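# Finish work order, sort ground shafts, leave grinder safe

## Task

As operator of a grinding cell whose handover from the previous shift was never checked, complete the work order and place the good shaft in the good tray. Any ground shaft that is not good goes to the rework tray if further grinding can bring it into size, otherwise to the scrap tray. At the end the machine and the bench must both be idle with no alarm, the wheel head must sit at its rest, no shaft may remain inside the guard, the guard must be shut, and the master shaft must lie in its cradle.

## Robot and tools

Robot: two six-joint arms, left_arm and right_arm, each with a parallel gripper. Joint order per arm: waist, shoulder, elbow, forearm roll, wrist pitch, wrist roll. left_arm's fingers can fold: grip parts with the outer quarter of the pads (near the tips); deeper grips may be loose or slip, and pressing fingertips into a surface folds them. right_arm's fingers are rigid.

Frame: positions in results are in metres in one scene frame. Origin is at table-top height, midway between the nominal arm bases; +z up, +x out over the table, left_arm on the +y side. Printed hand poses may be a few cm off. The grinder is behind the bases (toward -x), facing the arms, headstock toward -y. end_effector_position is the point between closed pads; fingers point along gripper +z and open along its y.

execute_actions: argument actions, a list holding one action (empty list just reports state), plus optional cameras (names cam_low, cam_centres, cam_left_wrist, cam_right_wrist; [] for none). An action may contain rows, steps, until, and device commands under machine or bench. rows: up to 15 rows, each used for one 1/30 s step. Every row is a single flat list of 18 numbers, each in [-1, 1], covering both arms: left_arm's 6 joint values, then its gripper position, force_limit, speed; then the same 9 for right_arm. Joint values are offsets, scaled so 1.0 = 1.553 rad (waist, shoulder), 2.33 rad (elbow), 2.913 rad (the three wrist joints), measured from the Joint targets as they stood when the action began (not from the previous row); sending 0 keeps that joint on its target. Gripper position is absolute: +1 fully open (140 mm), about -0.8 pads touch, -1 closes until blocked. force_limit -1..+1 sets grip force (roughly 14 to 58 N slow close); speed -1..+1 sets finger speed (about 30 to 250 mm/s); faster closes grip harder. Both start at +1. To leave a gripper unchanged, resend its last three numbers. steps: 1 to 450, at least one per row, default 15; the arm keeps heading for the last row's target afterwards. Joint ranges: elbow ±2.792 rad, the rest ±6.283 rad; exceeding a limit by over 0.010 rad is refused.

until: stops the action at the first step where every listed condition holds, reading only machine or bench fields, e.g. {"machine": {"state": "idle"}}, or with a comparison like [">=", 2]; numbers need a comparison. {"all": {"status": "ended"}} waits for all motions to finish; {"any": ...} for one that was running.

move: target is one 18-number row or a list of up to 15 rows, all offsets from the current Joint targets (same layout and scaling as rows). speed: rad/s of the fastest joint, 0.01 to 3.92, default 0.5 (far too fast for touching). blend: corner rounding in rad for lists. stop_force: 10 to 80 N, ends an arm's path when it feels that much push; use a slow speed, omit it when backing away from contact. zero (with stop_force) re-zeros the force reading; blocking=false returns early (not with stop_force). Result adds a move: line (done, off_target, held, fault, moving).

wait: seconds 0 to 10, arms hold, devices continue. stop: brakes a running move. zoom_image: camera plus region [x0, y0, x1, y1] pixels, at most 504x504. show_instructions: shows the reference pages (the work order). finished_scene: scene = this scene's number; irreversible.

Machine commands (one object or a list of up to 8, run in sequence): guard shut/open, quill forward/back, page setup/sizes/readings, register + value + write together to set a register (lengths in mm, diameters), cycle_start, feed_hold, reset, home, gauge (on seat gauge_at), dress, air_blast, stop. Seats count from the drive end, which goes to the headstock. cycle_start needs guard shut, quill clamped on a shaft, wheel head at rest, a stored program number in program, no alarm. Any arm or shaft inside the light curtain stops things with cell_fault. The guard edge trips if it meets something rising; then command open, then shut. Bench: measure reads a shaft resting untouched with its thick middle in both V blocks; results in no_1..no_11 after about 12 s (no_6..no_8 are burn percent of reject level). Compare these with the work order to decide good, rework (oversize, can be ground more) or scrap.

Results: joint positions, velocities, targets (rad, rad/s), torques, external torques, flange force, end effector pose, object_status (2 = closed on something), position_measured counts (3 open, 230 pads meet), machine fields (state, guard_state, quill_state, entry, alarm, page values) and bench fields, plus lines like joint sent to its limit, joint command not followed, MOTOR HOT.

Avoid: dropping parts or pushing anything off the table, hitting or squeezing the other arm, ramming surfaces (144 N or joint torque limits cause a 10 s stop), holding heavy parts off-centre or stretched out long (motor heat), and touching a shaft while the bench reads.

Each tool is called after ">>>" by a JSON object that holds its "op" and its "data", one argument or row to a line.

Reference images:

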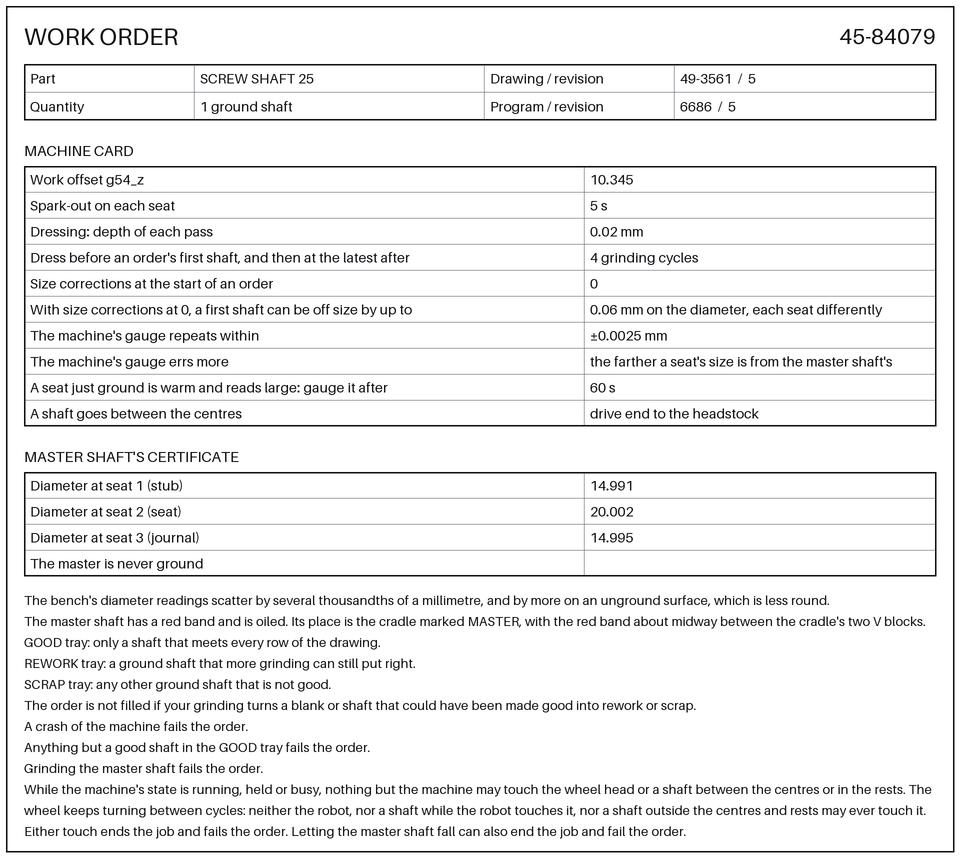

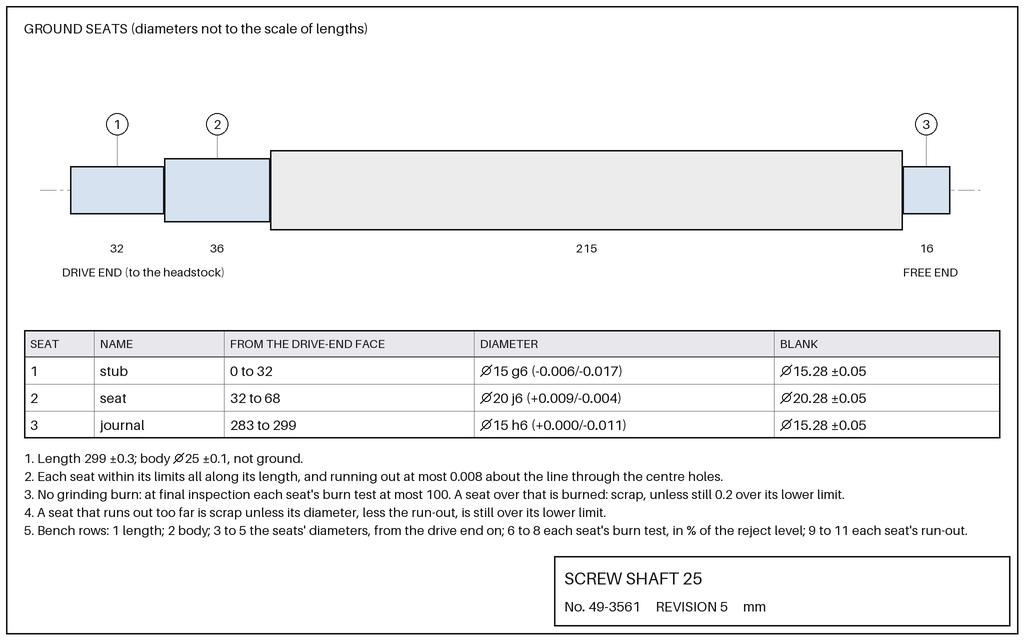

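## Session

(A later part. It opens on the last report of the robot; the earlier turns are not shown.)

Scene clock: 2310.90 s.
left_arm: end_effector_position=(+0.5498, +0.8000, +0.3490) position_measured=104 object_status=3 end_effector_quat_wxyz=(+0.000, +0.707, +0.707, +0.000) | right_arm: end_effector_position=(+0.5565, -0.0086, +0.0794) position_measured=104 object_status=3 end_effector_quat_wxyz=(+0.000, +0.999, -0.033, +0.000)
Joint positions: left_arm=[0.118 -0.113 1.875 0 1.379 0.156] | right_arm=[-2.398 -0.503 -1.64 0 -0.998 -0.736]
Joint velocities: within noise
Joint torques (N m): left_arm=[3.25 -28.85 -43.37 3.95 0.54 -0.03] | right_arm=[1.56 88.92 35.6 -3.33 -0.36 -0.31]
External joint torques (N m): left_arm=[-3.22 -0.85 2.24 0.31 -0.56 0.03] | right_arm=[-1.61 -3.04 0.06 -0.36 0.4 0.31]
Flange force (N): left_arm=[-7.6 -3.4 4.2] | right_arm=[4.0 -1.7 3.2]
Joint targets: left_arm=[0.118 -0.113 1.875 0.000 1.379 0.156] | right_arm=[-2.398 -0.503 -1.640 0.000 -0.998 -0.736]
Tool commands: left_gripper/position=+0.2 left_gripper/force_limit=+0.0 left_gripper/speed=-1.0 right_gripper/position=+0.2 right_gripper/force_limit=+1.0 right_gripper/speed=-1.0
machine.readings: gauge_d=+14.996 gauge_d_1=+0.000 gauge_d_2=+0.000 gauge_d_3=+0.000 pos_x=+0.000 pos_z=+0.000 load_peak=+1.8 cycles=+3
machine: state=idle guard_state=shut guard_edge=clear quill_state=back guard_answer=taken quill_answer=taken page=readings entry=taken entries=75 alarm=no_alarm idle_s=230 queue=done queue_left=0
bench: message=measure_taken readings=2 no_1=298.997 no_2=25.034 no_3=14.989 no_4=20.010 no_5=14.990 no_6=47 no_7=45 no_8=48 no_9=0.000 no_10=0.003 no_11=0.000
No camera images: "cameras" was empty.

>>> {"op": "execute_actions", "data": {
  "actions": [
    {"bench":{"measure":true},"steps":450,"until":{"bench":{"readings":[">",2]}}}
  ],
  "cameras": []
}}

>>> {"op": "execute_actions", "data": {
  "actions": [
    {"bench":{"measure":true},"steps":450,"until":{"bench":{"readings":[">",3]}}}
  ],
  "cameras": []
}}

>>> {"op": "execute_actions", "data": {
  "actions": [
    {"bench":{"measure":true},"steps":450,"until":{"bench":{"readings":[">",4]}}}
  ],
  "cameras": []
}}

Scene clock: 2327.53 s.
left_arm: end_effector_position=(+0.5498, +0.8000, +0.3490) position_measured=104 object_status=3 end_effector_quat_wxyz=(+0.000, +0.707, +0.707, +0.000) | right_arm: end_effector_position=(+0.5565, -0.0086, +0.0794) position_measured=104 object_status=3 end_effector_quat_wxyz=(+0.000, +0.999, -0.033, +0.000)
Joint positions: left_arm=[0.118 -0.113 1.875 0 1.379 0.156] | right_arm=[-2.398 -0.503 -1.64 0 -0.998 -0.736]
Joint velocities: within noise
Joint torques (N m): left_arm=[3.05 -29.12 -43.43 4.01 0.51 -0.02] | right_arm=[1.46 88.79 35.42 -3.31 -0.39 -0.24]
External joint torques (N m): left_arm=[-3.07 -0.08 2.41 0.25 -0.53 0.02] | right_arm=[-1.44 -2.85 0.13 -0.37 0.42 0.24]
Flange force (N): left_arm=[-7.1 -2.4 4.7] | right_arm=[3.8 -1.7 3.1]
Joint targets: left_arm=[0.118 -0.113 1.875 0.000 1.379 0.156] | right_arm=[-2.398 -0.503 -1.640 0.000 -0.998 -0.736]
Tool commands: left_gripper/position=+0.2 left_gripper/force_limit=+0.0 left_gripper/speed=-1.0 right_gripper/position=+0.2 right_gripper/force_limit=+1.0 right_gripper/speed=-1.0
machine.readings: gauge_d=+14.996 gauge_d_1=+0.000 gauge_d_2=+0.000 gauge_d_3=+0.000 pos_x=+0.000 pos_z=+0.000 load_peak=+1.8 cycles=+3
machine: state=idle guard_state=shut guard_edge=clear quill_state=back guard_answer=taken quill_answer=taken page=readings entry=taken entries=75 alarm=no_alarm idle_s=247 queue=done queue_left=0
bench: message=measure_taken readings=3 no_1=298.995 no_2=25.033 no_3=14.990 no_4=20.000 no_5=14.988 no_6=45 no_7=46 no_8=47 no_9=0.000 no_10=0.002 no_11=0.000
No camera images: "cameras" was empty.

Scene clock: 2339.73 s.
left_arm: end_effector_position=(+0.5498, +0.8000, +0.3490) position_measured=104 object_status=3 end_effector_quat_wxyz=(+0.000, +0.707, +0.707, +0.000) | right_arm: end_effector_position=(+0.5565, -0.0086, +0.0794) position_measured=104 object_status=3 end_effector_quat_wxyz=(+0.000, +0.999, -0.033, +0.000)
Joint positions: left_arm=[0.118 -0.113 1.875 0 1.379 0.156] | right_arm=[-2.398 -0.503 -1.64 0 -0.998 -0.736]
Joint velocities: within noise
Joint torques (N m): left_arm=[3.04 -28.84 -43.32 3.96 0.54 -0.02] | right_arm=[1.88 88.91 35.55 -3.41 -0.29 -0.29]
External joint torques (N m): left_arm=[-3.19 -0.36 2.32 0.28 -0.55 0.02] | right_arm=[-1.98 -2.98 0.07 -0.28 0.31 0.29]
Flange force (N): left_arm=[-7.4 -2.7 4.5] | right_arm=[4.4 -1.3 3.1]
Joint targets: left_arm=[0.118 -0.113 1.875 0.000 1.379 0.156] | right_arm=[-2.398 -0.503 -1.640 0.000 -0.998 -0.736]
Tool commands: left_gripper/position=+0.2 left_gripper/force_limit=+0.0 left_gripper/speed=-1.0 right_gripper/position=+0.2 right_gripper/force_limit=+1.0 right_gripper/speed=-1.0
machine.readings: gauge_d=+14.996 gauge_d_1=+0.000 gauge_d_2=+0.000 gauge_d_3=+0.000 pos_x=+0.000 pos_z=+0.000 load_peak=+1.8 cycles=+3
machine: state=idle guard_state=shut guard_edge=clear quill_state=back guard_answer=taken quill_answer=taken page=readings entry=taken entries=75 alarm=no_alarm idle_s=259 queue=done queue_left=0
bench: message=measure_taken readings=4 no_1=299.003 no_2=25.028 no_3=14.982 no_4=20.006 no_5=14.994 no_6=44 no_7=44 no_8=45 no_9=0.000 no_10=0.000 no_11=0.001
No camera images: "cameras" was empty.

Scene clock: 2351.93 s.
left_arm: end_effector_position=(+0.5498, +0.8000, +0.3490) position_measured=104 object_status=3 end_effector_quat_wxyz=(+0.000, +0.707, +0.707, +0.000) | right_arm: end_effector_position=(+0.5565, -0.0086, +0.0794) position_measured=104 object_status=3 end_effector_quat_wxyz=(+0.000, +0.999, -0.033, +0.000)
Joint positions: left_arm=[0.118 -0.113 1.875 0 1.379 0.156] | right_arm=[-2.398 -0.503 -1.64 0 -0.998 -0.736]
Joint velocities: within noise
Joint torques (N m): left_arm=[3.15 -28.98 -43.4 3.98 0.52 -0.03] | right_arm=[1.88 89.11 35.35 -3.33 -0.36 -0.35]
External joint torques (N m): left_arm=[-2.93 -0.67 2.38 0.28 -0.53 0.03] | right_arm=[-1.95 -3.43 -0.07 -0.32 0.37 0.35]
Flange force (N): left_arm=[-7.0 -3.4 4.4] | right_arm=[4.5 -1.6 3.6]
Joint targets: left_arm=[0.118 -0.113 1.875 0.000 1.379 0.156] | right_arm=[-2.398 -0.503 -1.640 0.000 -0.998 -0.736]
Tool commands: left_gripper/position=+0.2 left_gripper/force_limit=+0.0 left_gripper/speed=-1.0 right_gripper/position=+0.2 right_gripper/force_limit=+1.0 right_gripper/speed=-1.0
machine.readings: gauge_d=+14.996 gauge_d_1=+0.000 gauge_d_2=+0.000 gauge_d_3=+0.000 pos_x=+0.000 pos_z=+0.000 load_peak=+1.8 cycles=+3
machine: state=idle guard_state=shut guard_edge=clear quill_state=back guard_answer=taken quill_answer=taken page=readings entry=taken entries=75 alarm=no_alarm idle_s=271 queue=done queue_left=0
bench: message=measure_taken readings=5 no_1=299.003 no_2=25.027 no_3=14.987 no_4=20.014 no_5=14.993 no_6=45 no_7=47 no_8=45 no_9=0.001 no_10=0.000 no_11=0.003
No camera images: "cameras" was empty.

>>> {"op": "execute_actions", "data": {
  "actions": [
    {"rows":[[0,0,0,0,0,0,0.2,0,-1,0,0,0,0,0,0,-1,1,-0.5]],"steps":75}
  ],
  "cameras": []
}}

>>> {"op": "move", "data": {
  "target": [
    [0,0,0,0,0,0,0.2,0,-1,0,0.0574,0.0445,0,-0.0664,0,-1,1,-0.5],
    [0,0,0,0,0,0,0.2,0,-1,0,0.0876,0.0959,0,-0.1236,0,-1,1,-0.5],
    [0,0,0,0,0,0,0.2,0,-1,-0.5408,0.0531,0.1289,0,-0.1316,0.2279,-1,1,-0.5]
  ],
  "speed": [0.1,0.3,0.5],
  "blend": [0.03,0.05,0],
  "cameras": ["cam_right_wrist"]
}}

Scene clock: 2376.40 s.
left_arm: end_effector_position=(+0.5498, +0.8000, +0.3490) position_measured=104 object_status=3 end_effector_quat_wxyz=(+0.000, +0.707, +0.707, +0.000) | right_arm: end_effector_position=(+0.5565, -0.0086, +0.0794) position_measured=197 object_status=2 end_effector_quat_wxyz=(+0.000, +0.999, -0.033, +0.000)
Joint positions: left_arm=[0.118 -0.113 1.875 0 1.379 0.156] | right_arm=[-2.398 -0.503 -1.64 0 -0.998 -0.736]
Joint velocities: within noise
Joint torques (N m): left_arm=[3.14 -29.29 -43.38 3.96 0.51 -0.02] | right_arm=[-14.74 79.56 18.08 -10.42 -7.33 -0.83]
External joint torques (N m): left_arm=[-3.07 -0.11 2.33 0.29 -0.53 0.02] | right_arm=[14.75 6.27 17.42 6.74 7.35 0.83]
Flange force (N): left_arm=[-7.1 -2.4 4.5] | right_arm=[1.8 -30.6 -6.1]
Joint targets: left_arm=[0.118 -0.113 1.875 0.000 1.379 0.156] | right_arm=[-2.398 -0.503 -1.640 0.000 -0.998 -0.736]
machine.readings: gauge_d=+14.996 gauge_d_1=+0.000 gauge_d_2=+0.000 gauge_d_3=+0.000 pos_x=+0.000 pos_z=+0.000 load_peak=+1.8 cycles=+3
machine: state=idle guard_state=shut guard_edge=clear quill_state=back guard_answer=taken quill_answer=taken page=readings entry=taken entries=75 alarm=no_alarm idle_s=295 queue=done queue_left=0
bench: message=measure_taken readings=5 no_1=299.003 no_2=25.027 no_3=14.987 no_4=20.014 no_5=14.993 no_6=45 no_7=47 no_8=45 no_9=0.001 no_10=0.000 no_11=0.003
No camera images: "cameras" was empty.

Scene clock: 2381.03 s.
left_arm: end_effector_position=(+0.5498, +0.8000, +0.3490) position_measured=104 object_status=3 end_effector_quat_wxyz=(+0.000, +0.707, +0.707, +0.000) | right_arm: end_effector_position=(+0.7769, -0.6100, +0.2996) position_measured=197 object_status=2 end_effector_quat_wxyz=(+0.000, +0.707, -0.707, +0.000)
Joint positions: left_arm=[0.118 -0.113 1.875 0 1.379 0.156] | right_arm=[-3.238 -0.421 -1.34 0 -1.381 -0.072]
Joint velocities: within noise
Joint torques (N m): left_arm=[3.15 -28.79 -43.37 3.97 0.55 -0.04] | right_arm=[0.68 95.13 46.9 -4.12 -0.34 -0.65]
External joint torques (N m): left_arm=[-2.99 -0.62 2.3 0.3 -0.56 0.04] | right_arm=[-0.46 -11.32 -5.52 -0.17 0.33 0.65]
Flange force (N): left_arm=[-7.1 -3.2 4.4] | right_arm=[0.3 -5.0 11.6]
Joint targets: left_arm=[0.118 -0.113 1.875 0.000 1.379 0.156] | right_arm=[-3.238 -0.421 -1.340 0.000 -1.381 -0.072]
machine.readings: gauge_d=+14.996 gauge_d_1=+0.000 gauge_d_2=+0.000 gauge_d_3=+0.000 pos_x=+0.000 pos_z=+0.000 load_peak=+1.8 cycles=+3
machine: state=idle guard_state=shut guard_edge=clear quill_state=back guard_answer=taken quill_answer=taken page=readings entry=taken entries=75 alarm=no_alarm idle_s=300 queue=done queue_left=0
bench: message=measure_taken readings=5 no_1=299.003 no_2=25.027 no_3=14.987 no_4=20.014 no_5=14.993 no_6=45 no_7=47 no_8=45 no_9=0.001 no_10=0.000 no_11=0.003
move: done
Images, in order (width x height): cam_right_wrist 896x504.

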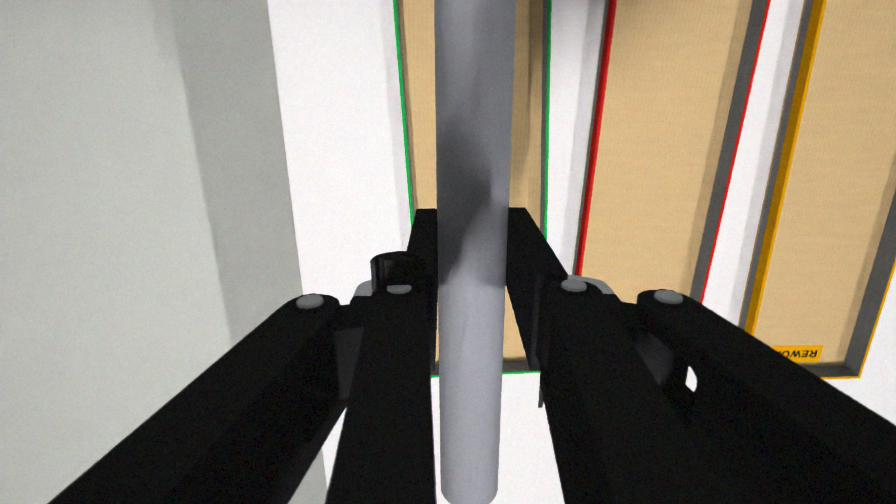

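>>> {"op": "move", "data": {
  "target": [
    [0,0,0,0,0,0,0.2,0,-1,0.0009,-0.0133,-0.0665,0,0.0604,-0.0097,-1,1,-0.5],
    [0,0,0,0,0,0,0.2,0,-1,0.0009,-0.0479,-0.0983,0,0.1043,-0.0097,-1,1,-0.5]
  ],
  "speed": [0.2,0.12],
  "blend": [0.03,0],
  "cameras": ["cam_right_wrist","cam_low"]
}}

Scene clock: 2405.70 s.
left_arm: end_effector_position=(+0.5498, +0.8000, +0.3490) position_measured=104 object_status=3 end_effector_quat_wxyz=(+0.000, +0.707, +0.707, +0.000) | right_arm: end_effector_position=(+0.7618, -0.6080, +0.1201) position_measured=197 object_status=2 end_effector_quat_wxyz=(+0.000, +0.717, -0.697, +0.000)
Joint positions: left_arm=[0.118 -0.113 1.875 0 1.379 0.156] | right_arm=[-3.237 -0.495 -1.569 0 -1.077 -0.1]
Joint velocities: within noise
Joint torques (N m): left_arm=[3.09 -28.94 -43.48 3.96 0.54 -0.01] | right_arm=[1.9 97.82 42.63 -3.65 -0.31 -0.29]
External joint torques (N m): left_arm=[-3.25 -0.11 2.48 0.28 -0.56 0.01] | right_arm=[-1.92 -10.91 -5.56 -0.2 0.28 0.3]
Flange force (N): left_arm=[-7.5 -2.5 4.8] | right_arm=[2.4 -2.4 13.3]
Joint targets: left_arm=[0.118 -0.113 1.875 0.000 1.379 0.156] | right_arm=[-3.237 -0.495 -1.569 0.000 -1.077 -0.100]
machine.readings: gauge_d=+14.996 gauge_d_1=+0.000 gauge_d_2=+0.000 gauge_d_3=+0.000 pos_x=+0.000 pos_z=+0.000 load_peak=+1.8 cycles=+3
machine: state=idle guard_state=shut guard_edge=clear quill_state=back guard_answer=taken quill_answer=taken page=readings entry=taken entries=75 alarm=no_alarm idle_s=324 queue=done queue_left=0
bench: message=measure_taken readings=5 no_1=299.003 no_2=25.027 no_3=14.987 no_4=20.014 no_5=14.993 no_6=45 no_7=47 no_8=45 no_9=0.001 no_10=0.000 no_11=0.003
move: done
Images, in order (width x height): cam_low 896x504, cam_right_wrist 896x504.

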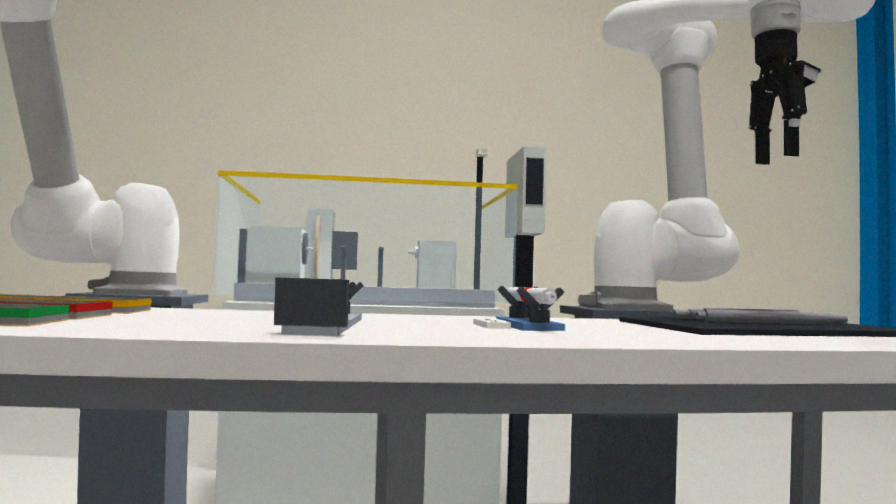

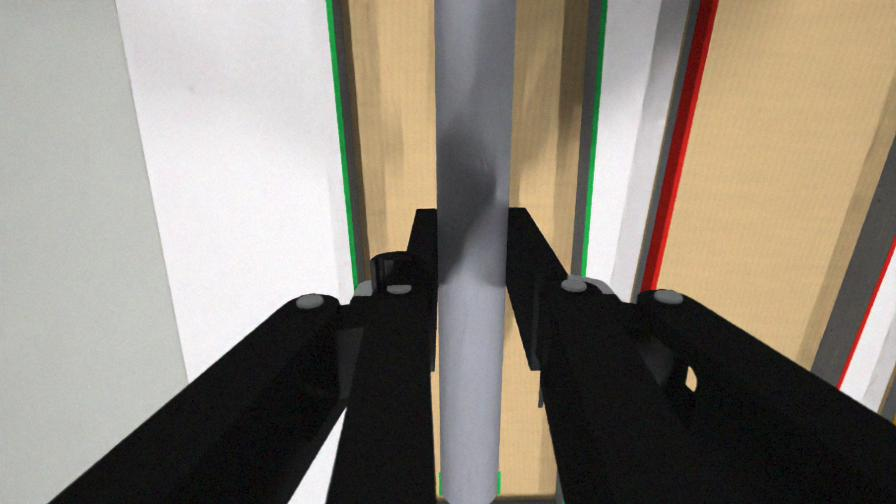

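>>> {"op": "move", "data": {
  "target": [0,0,0,0,0,0,0.2,0,-1,0,-0.0564,-0.0286,0,0.0527,0,-1,1,-0.5],
  "speed": 0.024,
  "stop_force": 12,
  "cameras": ["cam_right_wrist"]
}}

Scene clock: 2415.70 s.
left_arm: end_effector_position=(+0.5498, +0.8000, +0.3490) position_measured=104 object_status=3 end_effector_quat_wxyz=(+0.000, +0.707, +0.707, +0.000) | right_arm: end_effector_position=(+0.7628, -0.6080, +0.0394) position_measured=197 object_status=2 end_effector_quat_wxyz=(+0.000, +0.717, -0.697, +0.000)
Joint positions: left_arm=[0.118 -0.113 1.875 0 1.379 0.156] | right_arm=[-3.237 -0.566 -1.622 0 -0.954 -0.1]
Joint velocities: within noise
Joint torques (N m): left_arm=[3.26 -29.02 -43.38 3.94 0.53 -0.02] | right_arm=[2.3 75.96 28.04 -3.19 1.73 -0.34]
External joint torques (N m): left_arm=[-3.38 0.06 2.44 0.31 -0.55 0.02] | right_arm=[-2.42 14.23 6.2 -0.37 -1.74 0.34]
Flange force (N): left_arm=[-7.7 -2.2 4.8] | right_arm=[2.2 3.2 -19.5]
Joint targets: left_arm=[0.118 -0.113 1.875 0.000 1.379 0.156] | right_arm=[-3.237 -0.566 -1.622 0.000 -0.954 -0.100]
machine.readings: gauge_d=+14.996 gauge_d_1=+0.000 gauge_d_2=+0.000 gauge_d_3=+0.000 pos_x=+0.000 pos_z=+0.000 load_peak=+1.8 cycles=+3
machine: state=idle guard_state=shut guard_edge=clear quill_state=back guard_answer=taken quill_answer=taken page=readings entry=taken entries=75 alarm=no_alarm idle_s=334 queue=done queue_left=0
bench: message=measure_taken readings=5 no_1=299.003 no_2=25.027 no_3=14.987 no_4=20.014 no_5=14.993 no_6=45 no_7=47 no_8=45 no_9=0.001 no_10=0.000 no_11=0.003
move: contact (right_arm); right_arm: the wrist pitch is farthest, 0.031 rad from its target
Images, in order (width x height): cam_right_wrist 896x504.

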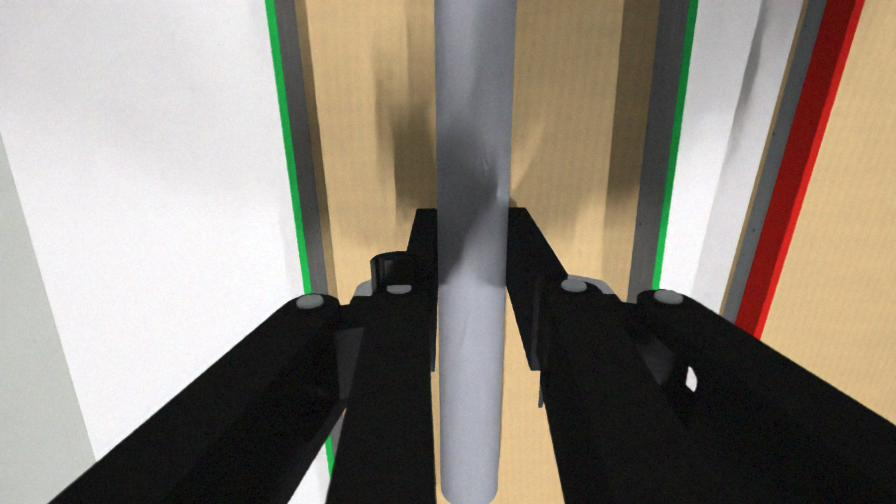

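>>> {"op": "execute_actions", "data": {
  "actions": [
    {"rows":[[0,0,0,0,0,0,0.2,0,-1,0,0,0,0,0,0,-0.2,1,-1]],"steps":75}
  ],
  "cameras": ["cam_right_wrist"]
}}

Scene clock: 2421.63 s.
left_arm: end_effector_position=(+0.5498, +0.8000, +0.3490) position_measured=104 object_status=3 end_effector_quat_wxyz=(+0.000, +0.707, +0.707, +0.000) | right_arm: end_effector_position=(+0.7628, -0.6080, +0.0393) position_measured=154 object_status=3 end_effector_quat_wxyz=(+0.000, +0.717, -0.697, +0.000)
Joint positions: left_arm=[0.118 -0.113 1.875 0 1.379 0.156] | right_arm=[-3.237 -0.566 -1.622 0 -0.954 -0.1]
Joint velocities: within noise
Joint torques (N m): left_arm=[3.38 -28.87 -43.42 3.97 0.54 -0.04] | right_arm=[1.66 93.68 34.4 -3.24 -0.36 -0.27]
External joint torques (N m): left_arm=[-3.51 -0.29 2.35 0.29 -0.56 0.04] | right_arm=[-1.67 -3.6 -0.05 -0.33 0.35 0.27]
Flange force (N): left_arm=[-8.0 -2.6 4.6] | right_arm=[2.4 -4.1 3.9]
Joint targets: left_arm=[0.118 -0.113 1.875 0.000 1.379 0.156] | right_arm=[-3.237 -0.566 -1.622 0.000 -0.954 -0.100]
machine.readings: gauge_d=+14.996 gauge_d_1=+0.000 gauge_d_2=+0.000 gauge_d_3=+0.000 pos_x=+0.000 pos_z=+0.000 load_peak=+1.8 cycles=+3
machine: state=idle guard_state=shut guard_edge=clear quill_state=back guard_answer=taken quill_answer=taken page=readings entry=taken entries=75 alarm=no_alarm idle_s=340 queue=done queue_left=0
bench: message=measure_taken readings=5 no_1=299.003 no_2=25.027 no_3=14.987 no_4=20.014 no_5=14.993 no_6=45 no_7=47 no_8=45 no_9=0.001 no_10=0.000 no_11=0.003
Images, in order (width x height): cam_right_wrist 896x504.

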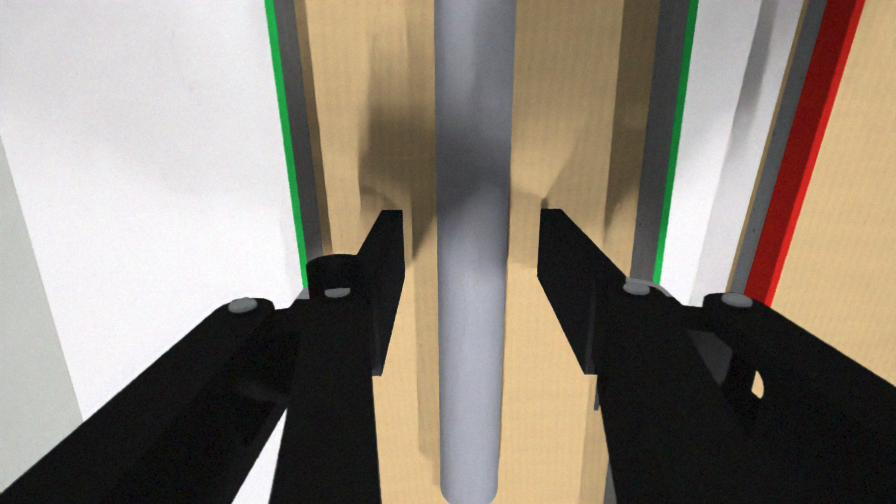

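>>> {"op": "move", "data": {
  "target": [
    [0,0,0,0,0,0,0.2,0,-1,0,0.0455,0.0227,0,-0.0423,0,-0.2,1,-1],
    [0,0,0,0,0,0,0.2,0,-1,0,0.0936,0.1212,0,-0.1466,0,-0.2,1,-1]
  ],
  "speed": [0.1,0.4],
  "blend": [0.03,0],
  "cameras": ["cam_right_wrist","cam_low","cam_centres"]
}}

Scene clock: 2428.07 s.
left_arm: end_effector_position=(+0.5498, +0.8000, +0.3490) position_measured=104 object_status=3 end_effector_quat_wxyz=(+0.000, +0.707, +0.707, +0.000) | right_arm: end_effector_position=(+0.7768, -0.6091, +0.3002) position_measured=154 object_status=3 end_effector_quat_wxyz=(+0.000, +0.717, -0.697, +0.000)
Joint positions: left_arm=[0.118 -0.113 1.875 0 1.379 0.156] | right_arm=[-3.237 -0.42 -1.34 0 -1.381 -0.1]
Joint velocities: within noise
Joint torques (N m): left_arm=[3.09 -29.01 -43.33 3.96 0.54 -0.04] | right_arm=[1.65 87.6 40.8 -3.99 -0.36 -0.26]
External joint torques (N m): left_arm=[-3.12 -0.23 2.28 0.3 -0.56 0.04] | right_arm=[-1.68 -3.93 0.56 -0.31 0.36 0.26]
Flange force (N): left_arm=[-7.2 -2.5 4.5] | right_arm=[2.8 -7.2 1.1]
Joint targets: left_arm=[0.118 -0.113 1.875 0.000 1.379 0.156] | right_arm=[-3.237 -0.420 -1.340 0.000 -1.381 -0.100]
machine.readings: gauge_d=+14.996 gauge_d_1=+0.000 gauge_d_2=+0.000 gauge_d_3=+0.000 pos_x=+0.000 pos_z=+0.000 load_peak=+1.8 cycles=+3
machine: state=idle guard_state=shut guard_edge=clear quill_state=back guard_answer=taken quill_answer=taken page=readings entry=taken entries=75 alarm=no_alarm idle_s=346 queue=done queue_left=0
bench: message=measure_taken readings=5 no_1=299.003 no_2=25.027 no_3=14.987 no_4=20.014 no_5=14.993 no_6=45 no_7=47 no_8=45 no_9=0.001 no_10=0.000 no_11=0.003
move: done
Images, in order (width x height): cam_low 896x504, cam_centres 896x504, cam_right_wrist 896x504.

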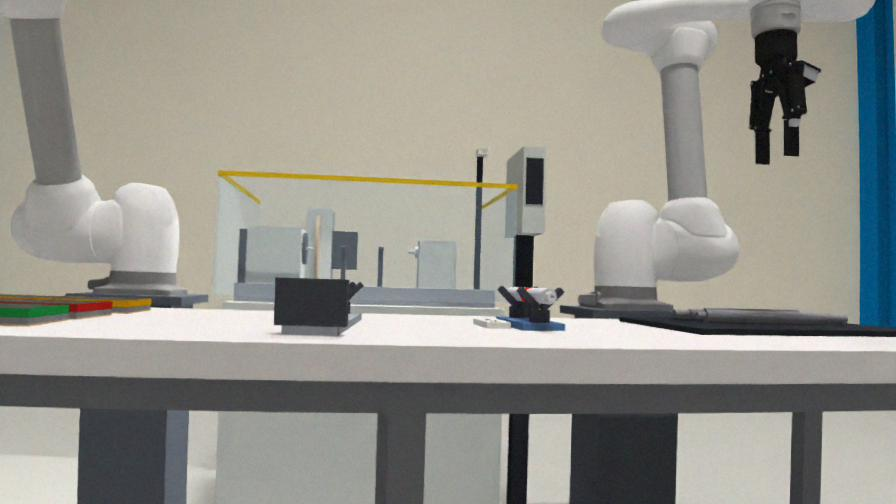

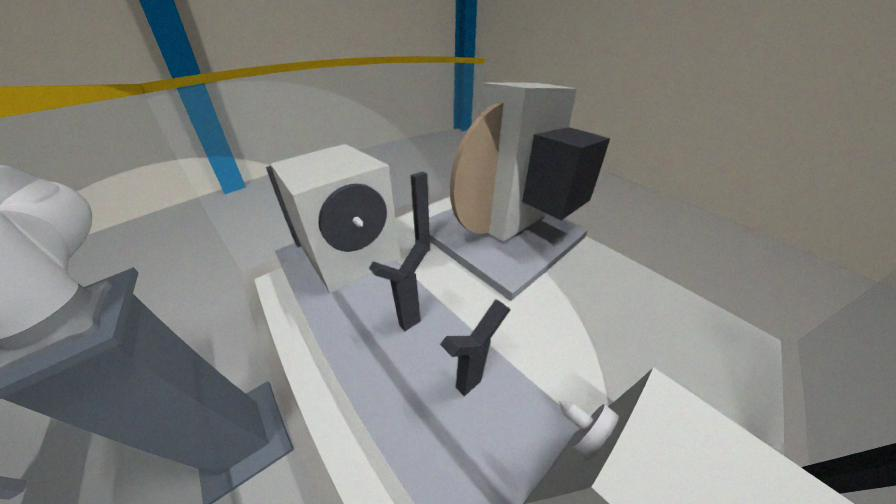

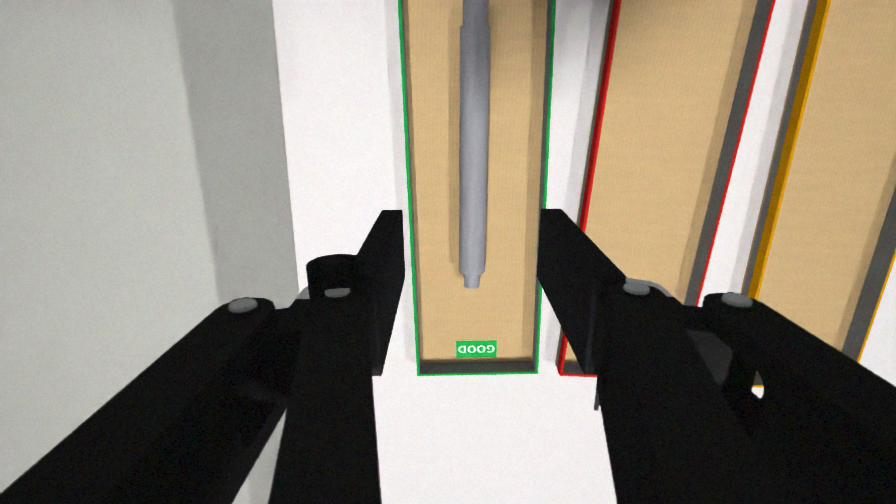

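>>> {"op": "finished_scene", "data": {
  "scene": 1
}}

The scene is finished: the task was done.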